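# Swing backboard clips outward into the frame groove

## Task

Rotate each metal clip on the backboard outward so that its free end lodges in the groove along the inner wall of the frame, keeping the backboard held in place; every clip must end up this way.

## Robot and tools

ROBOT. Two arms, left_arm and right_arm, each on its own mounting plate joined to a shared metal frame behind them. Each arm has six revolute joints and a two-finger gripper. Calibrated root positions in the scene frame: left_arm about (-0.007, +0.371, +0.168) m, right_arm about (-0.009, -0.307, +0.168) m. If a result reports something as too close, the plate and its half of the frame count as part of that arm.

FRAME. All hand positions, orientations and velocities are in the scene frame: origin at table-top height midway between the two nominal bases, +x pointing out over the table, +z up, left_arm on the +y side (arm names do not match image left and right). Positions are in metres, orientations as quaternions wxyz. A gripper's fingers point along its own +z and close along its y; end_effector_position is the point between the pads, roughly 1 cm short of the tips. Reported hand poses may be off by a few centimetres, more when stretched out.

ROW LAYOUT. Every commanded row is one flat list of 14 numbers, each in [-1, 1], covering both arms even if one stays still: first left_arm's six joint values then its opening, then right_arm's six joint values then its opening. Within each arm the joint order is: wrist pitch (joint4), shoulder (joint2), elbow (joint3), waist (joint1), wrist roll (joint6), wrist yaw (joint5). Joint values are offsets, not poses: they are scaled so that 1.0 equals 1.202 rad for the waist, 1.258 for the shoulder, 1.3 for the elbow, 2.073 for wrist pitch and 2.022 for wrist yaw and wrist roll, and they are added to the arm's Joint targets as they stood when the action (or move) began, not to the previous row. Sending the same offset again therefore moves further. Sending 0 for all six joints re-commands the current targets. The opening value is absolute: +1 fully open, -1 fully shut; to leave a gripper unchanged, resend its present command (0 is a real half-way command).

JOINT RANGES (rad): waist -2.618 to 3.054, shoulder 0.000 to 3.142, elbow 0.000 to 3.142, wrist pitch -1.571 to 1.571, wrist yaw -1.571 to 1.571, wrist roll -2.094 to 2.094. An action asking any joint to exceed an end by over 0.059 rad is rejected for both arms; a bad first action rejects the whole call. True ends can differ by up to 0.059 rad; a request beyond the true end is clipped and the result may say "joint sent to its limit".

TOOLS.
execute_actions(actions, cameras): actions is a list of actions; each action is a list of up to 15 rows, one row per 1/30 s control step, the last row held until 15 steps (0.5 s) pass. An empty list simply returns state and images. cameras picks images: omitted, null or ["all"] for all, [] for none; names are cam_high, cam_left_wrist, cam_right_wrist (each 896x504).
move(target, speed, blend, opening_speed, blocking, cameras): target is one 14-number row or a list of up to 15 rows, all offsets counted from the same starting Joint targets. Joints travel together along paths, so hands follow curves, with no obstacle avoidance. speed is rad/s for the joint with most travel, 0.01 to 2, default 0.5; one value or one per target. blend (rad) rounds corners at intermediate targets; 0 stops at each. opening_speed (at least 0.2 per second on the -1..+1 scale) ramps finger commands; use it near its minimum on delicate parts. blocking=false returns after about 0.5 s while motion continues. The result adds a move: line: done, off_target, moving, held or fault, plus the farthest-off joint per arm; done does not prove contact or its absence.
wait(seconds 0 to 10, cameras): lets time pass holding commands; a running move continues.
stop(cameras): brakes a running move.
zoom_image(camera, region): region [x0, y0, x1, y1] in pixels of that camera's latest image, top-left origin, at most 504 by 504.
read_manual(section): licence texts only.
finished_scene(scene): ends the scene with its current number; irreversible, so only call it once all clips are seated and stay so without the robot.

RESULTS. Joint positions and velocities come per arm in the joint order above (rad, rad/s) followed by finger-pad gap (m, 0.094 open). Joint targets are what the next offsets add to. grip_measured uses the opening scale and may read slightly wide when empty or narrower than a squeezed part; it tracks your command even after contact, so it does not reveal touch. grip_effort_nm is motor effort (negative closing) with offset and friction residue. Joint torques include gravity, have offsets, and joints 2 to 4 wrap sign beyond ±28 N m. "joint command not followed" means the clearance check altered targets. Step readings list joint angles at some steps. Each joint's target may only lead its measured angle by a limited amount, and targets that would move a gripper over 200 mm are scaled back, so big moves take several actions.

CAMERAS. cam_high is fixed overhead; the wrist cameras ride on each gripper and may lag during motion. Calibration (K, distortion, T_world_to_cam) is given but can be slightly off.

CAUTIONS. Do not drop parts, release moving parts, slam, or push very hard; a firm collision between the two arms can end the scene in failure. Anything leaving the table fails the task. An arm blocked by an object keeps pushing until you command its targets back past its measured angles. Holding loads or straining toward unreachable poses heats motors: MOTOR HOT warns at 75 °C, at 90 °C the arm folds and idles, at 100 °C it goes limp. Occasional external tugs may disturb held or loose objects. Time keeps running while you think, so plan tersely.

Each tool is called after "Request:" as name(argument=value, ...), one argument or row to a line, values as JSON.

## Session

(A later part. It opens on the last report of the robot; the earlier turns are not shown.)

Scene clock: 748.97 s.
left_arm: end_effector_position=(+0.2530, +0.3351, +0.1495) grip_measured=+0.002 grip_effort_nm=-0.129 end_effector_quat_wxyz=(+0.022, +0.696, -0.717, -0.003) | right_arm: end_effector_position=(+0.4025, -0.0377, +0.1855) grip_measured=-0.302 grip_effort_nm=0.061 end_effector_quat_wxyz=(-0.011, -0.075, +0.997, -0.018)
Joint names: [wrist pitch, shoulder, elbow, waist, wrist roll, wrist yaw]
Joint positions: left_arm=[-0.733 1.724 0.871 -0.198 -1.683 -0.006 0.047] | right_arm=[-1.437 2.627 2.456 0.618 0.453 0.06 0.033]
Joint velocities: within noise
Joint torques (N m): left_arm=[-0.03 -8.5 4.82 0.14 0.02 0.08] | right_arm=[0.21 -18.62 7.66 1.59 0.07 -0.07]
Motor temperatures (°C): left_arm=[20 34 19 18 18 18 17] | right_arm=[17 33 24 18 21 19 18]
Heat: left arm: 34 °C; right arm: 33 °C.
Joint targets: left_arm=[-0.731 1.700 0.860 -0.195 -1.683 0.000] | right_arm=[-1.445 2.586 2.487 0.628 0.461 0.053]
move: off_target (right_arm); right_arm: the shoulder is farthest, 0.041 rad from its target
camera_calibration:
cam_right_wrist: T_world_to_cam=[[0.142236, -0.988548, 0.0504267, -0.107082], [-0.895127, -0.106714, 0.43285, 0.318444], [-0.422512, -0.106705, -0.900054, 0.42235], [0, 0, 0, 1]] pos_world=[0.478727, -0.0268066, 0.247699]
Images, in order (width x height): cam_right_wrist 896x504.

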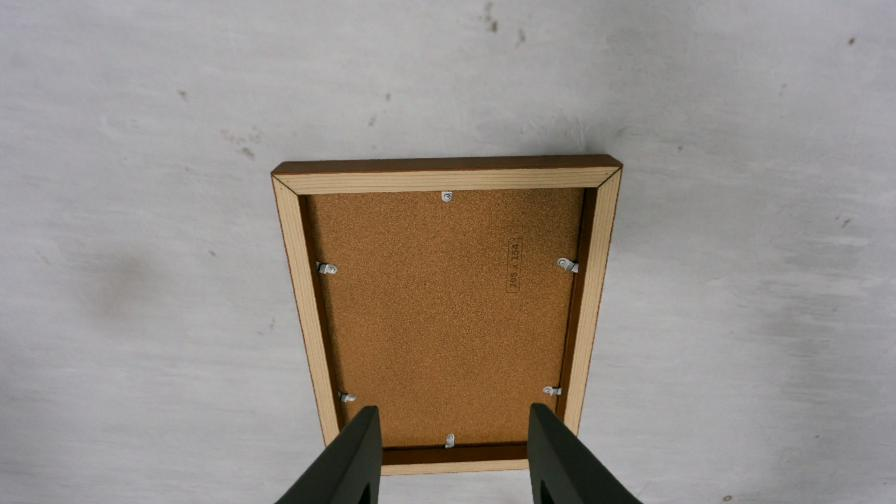

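Request:
zoom_image(
  camera="cam_right_wrist",
  region=[520, 160, 620, 290],
)

Request:
zoom_image(
  camera="cam_right_wrist",
  region=[300, 180, 480, 300],
)

Request:
zoom_image(
  camera="cam_right_wrist",
  region=[320, 360, 480, 470],
)

Request:
zoom_image(
  camera="cam_right_wrist",
  region=[500, 350, 620, 430],
)

Scaled by 3.877.

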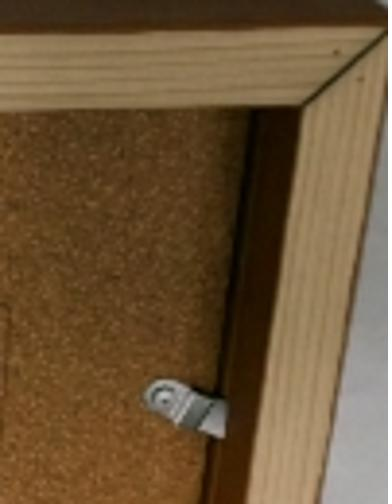

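Scaled by 2.800.

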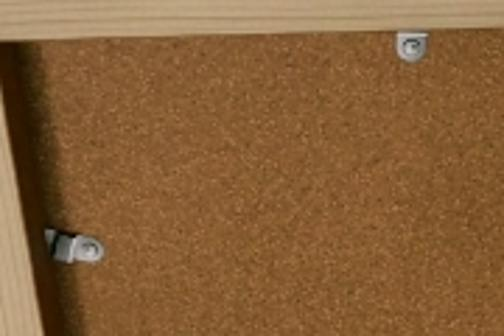

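Scaled by 3.150.

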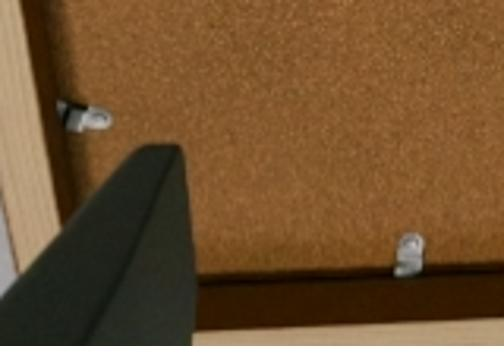

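Scaled by 4.200.

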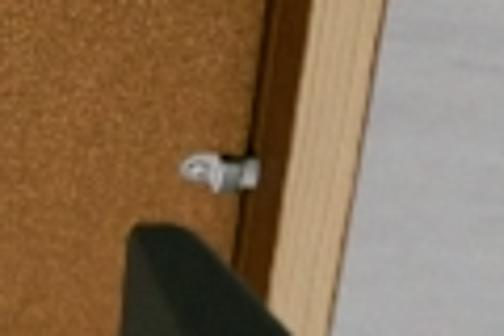

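Request:
move(
  target=[0,0,0,0,0,0,0,0.043,0.11,0,-0.11,-0.065,0,-0.3],
  speed=0.5,
  cameras=["cam_right_wrist"],
)

Scene clock: 775.37 s.
left_arm: end_effector_position=(+0.2530, +0.3351, +0.1495) grip_measured=+0.002 grip_effort_nm=-0.125 end_effector_quat_wxyz=(+0.022, +0.696, -0.717, -0.003) | right_arm: end_effector_position=(+0.4385, -0.0869, +0.1363) grip_measured=-0.302 grip_effort_nm=0.056 end_effector_quat_wxyz=(-0.027, -0.069, +0.997, -0.019)
Joint names: [wrist pitch, shoulder, elbow, waist, wrist roll, wrist yaw]
Joint positions: left_arm=[-0.733 1.724 0.871 -0.198 -1.683 -0.006 0.047] | right_arm=[-1.366 2.728 2.465 0.49 0.337 0.054 0.033]
Joint velocities: within noise
Joint torques (N m): left_arm=[-0.08 -8.76 4.88 0.13 0.03 0.11] | right_arm=[0.35 -15.45 6.97 1.22 -0.11 -0.01]
Motor temperatures (°C): left_arm=[20 34 19 18 18 18 17] | right_arm=[17 32 23 18 21 19 17]
Heat: left arm: 34 °C; right arm: 32 °C.
Joint targets: left_arm=[-0.731 1.700 0.860 -0.195 -1.683 0.000] | right_arm=[-1.356 2.724 2.487 0.496 0.330 0.053]
move: done
camera_calibration:
cam_right_wrist: T_world_to_cam=[[0.131477, -0.98999, 0.0513212, -0.153943], [-0.882747, -0.0933628, 0.46048, 0.358663], [-0.451079, -0.105846, -0.886185, 0.398718], [0, 0, 0, 1]] pos_world=[0.516702, -0.0767139, 0.196081]
Images, in order (width x height): cam_right_wrist 896x504.

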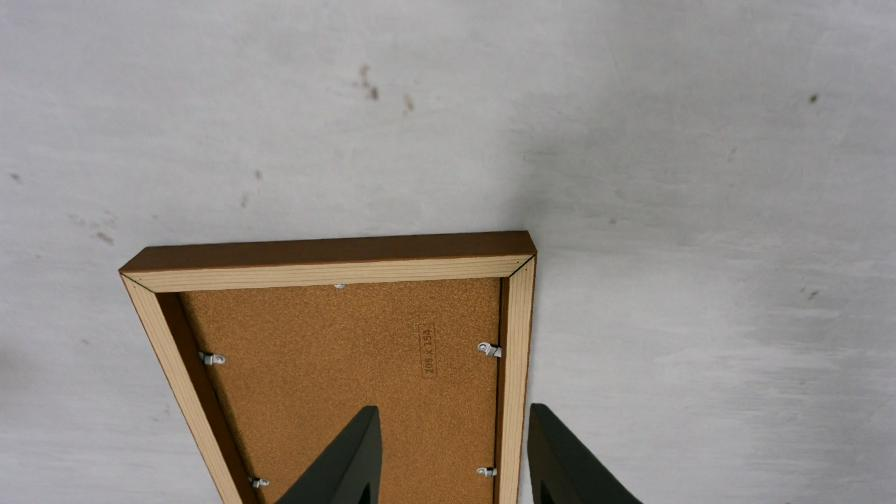

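Request:
zoom_image(
  camera="cam_right_wrist",
  region=[450, 320, 550, 380],
)

Request:
zoom_image(
  camera="cam_right_wrist",
  region=[450, 440, 550, 500],
)

Scaled by 5.040.

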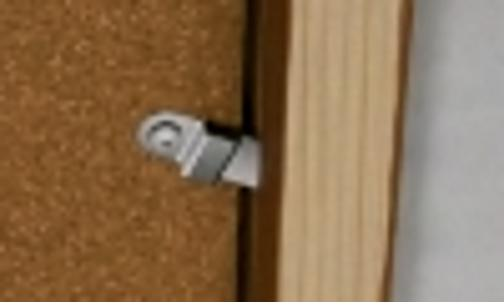

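Scaled by 5.040.

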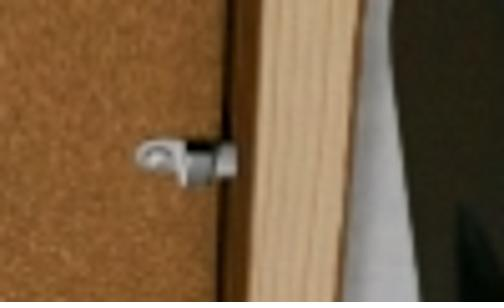

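Request:
finished_scene(
  scene=2,
)

The scene is finished: the task was done.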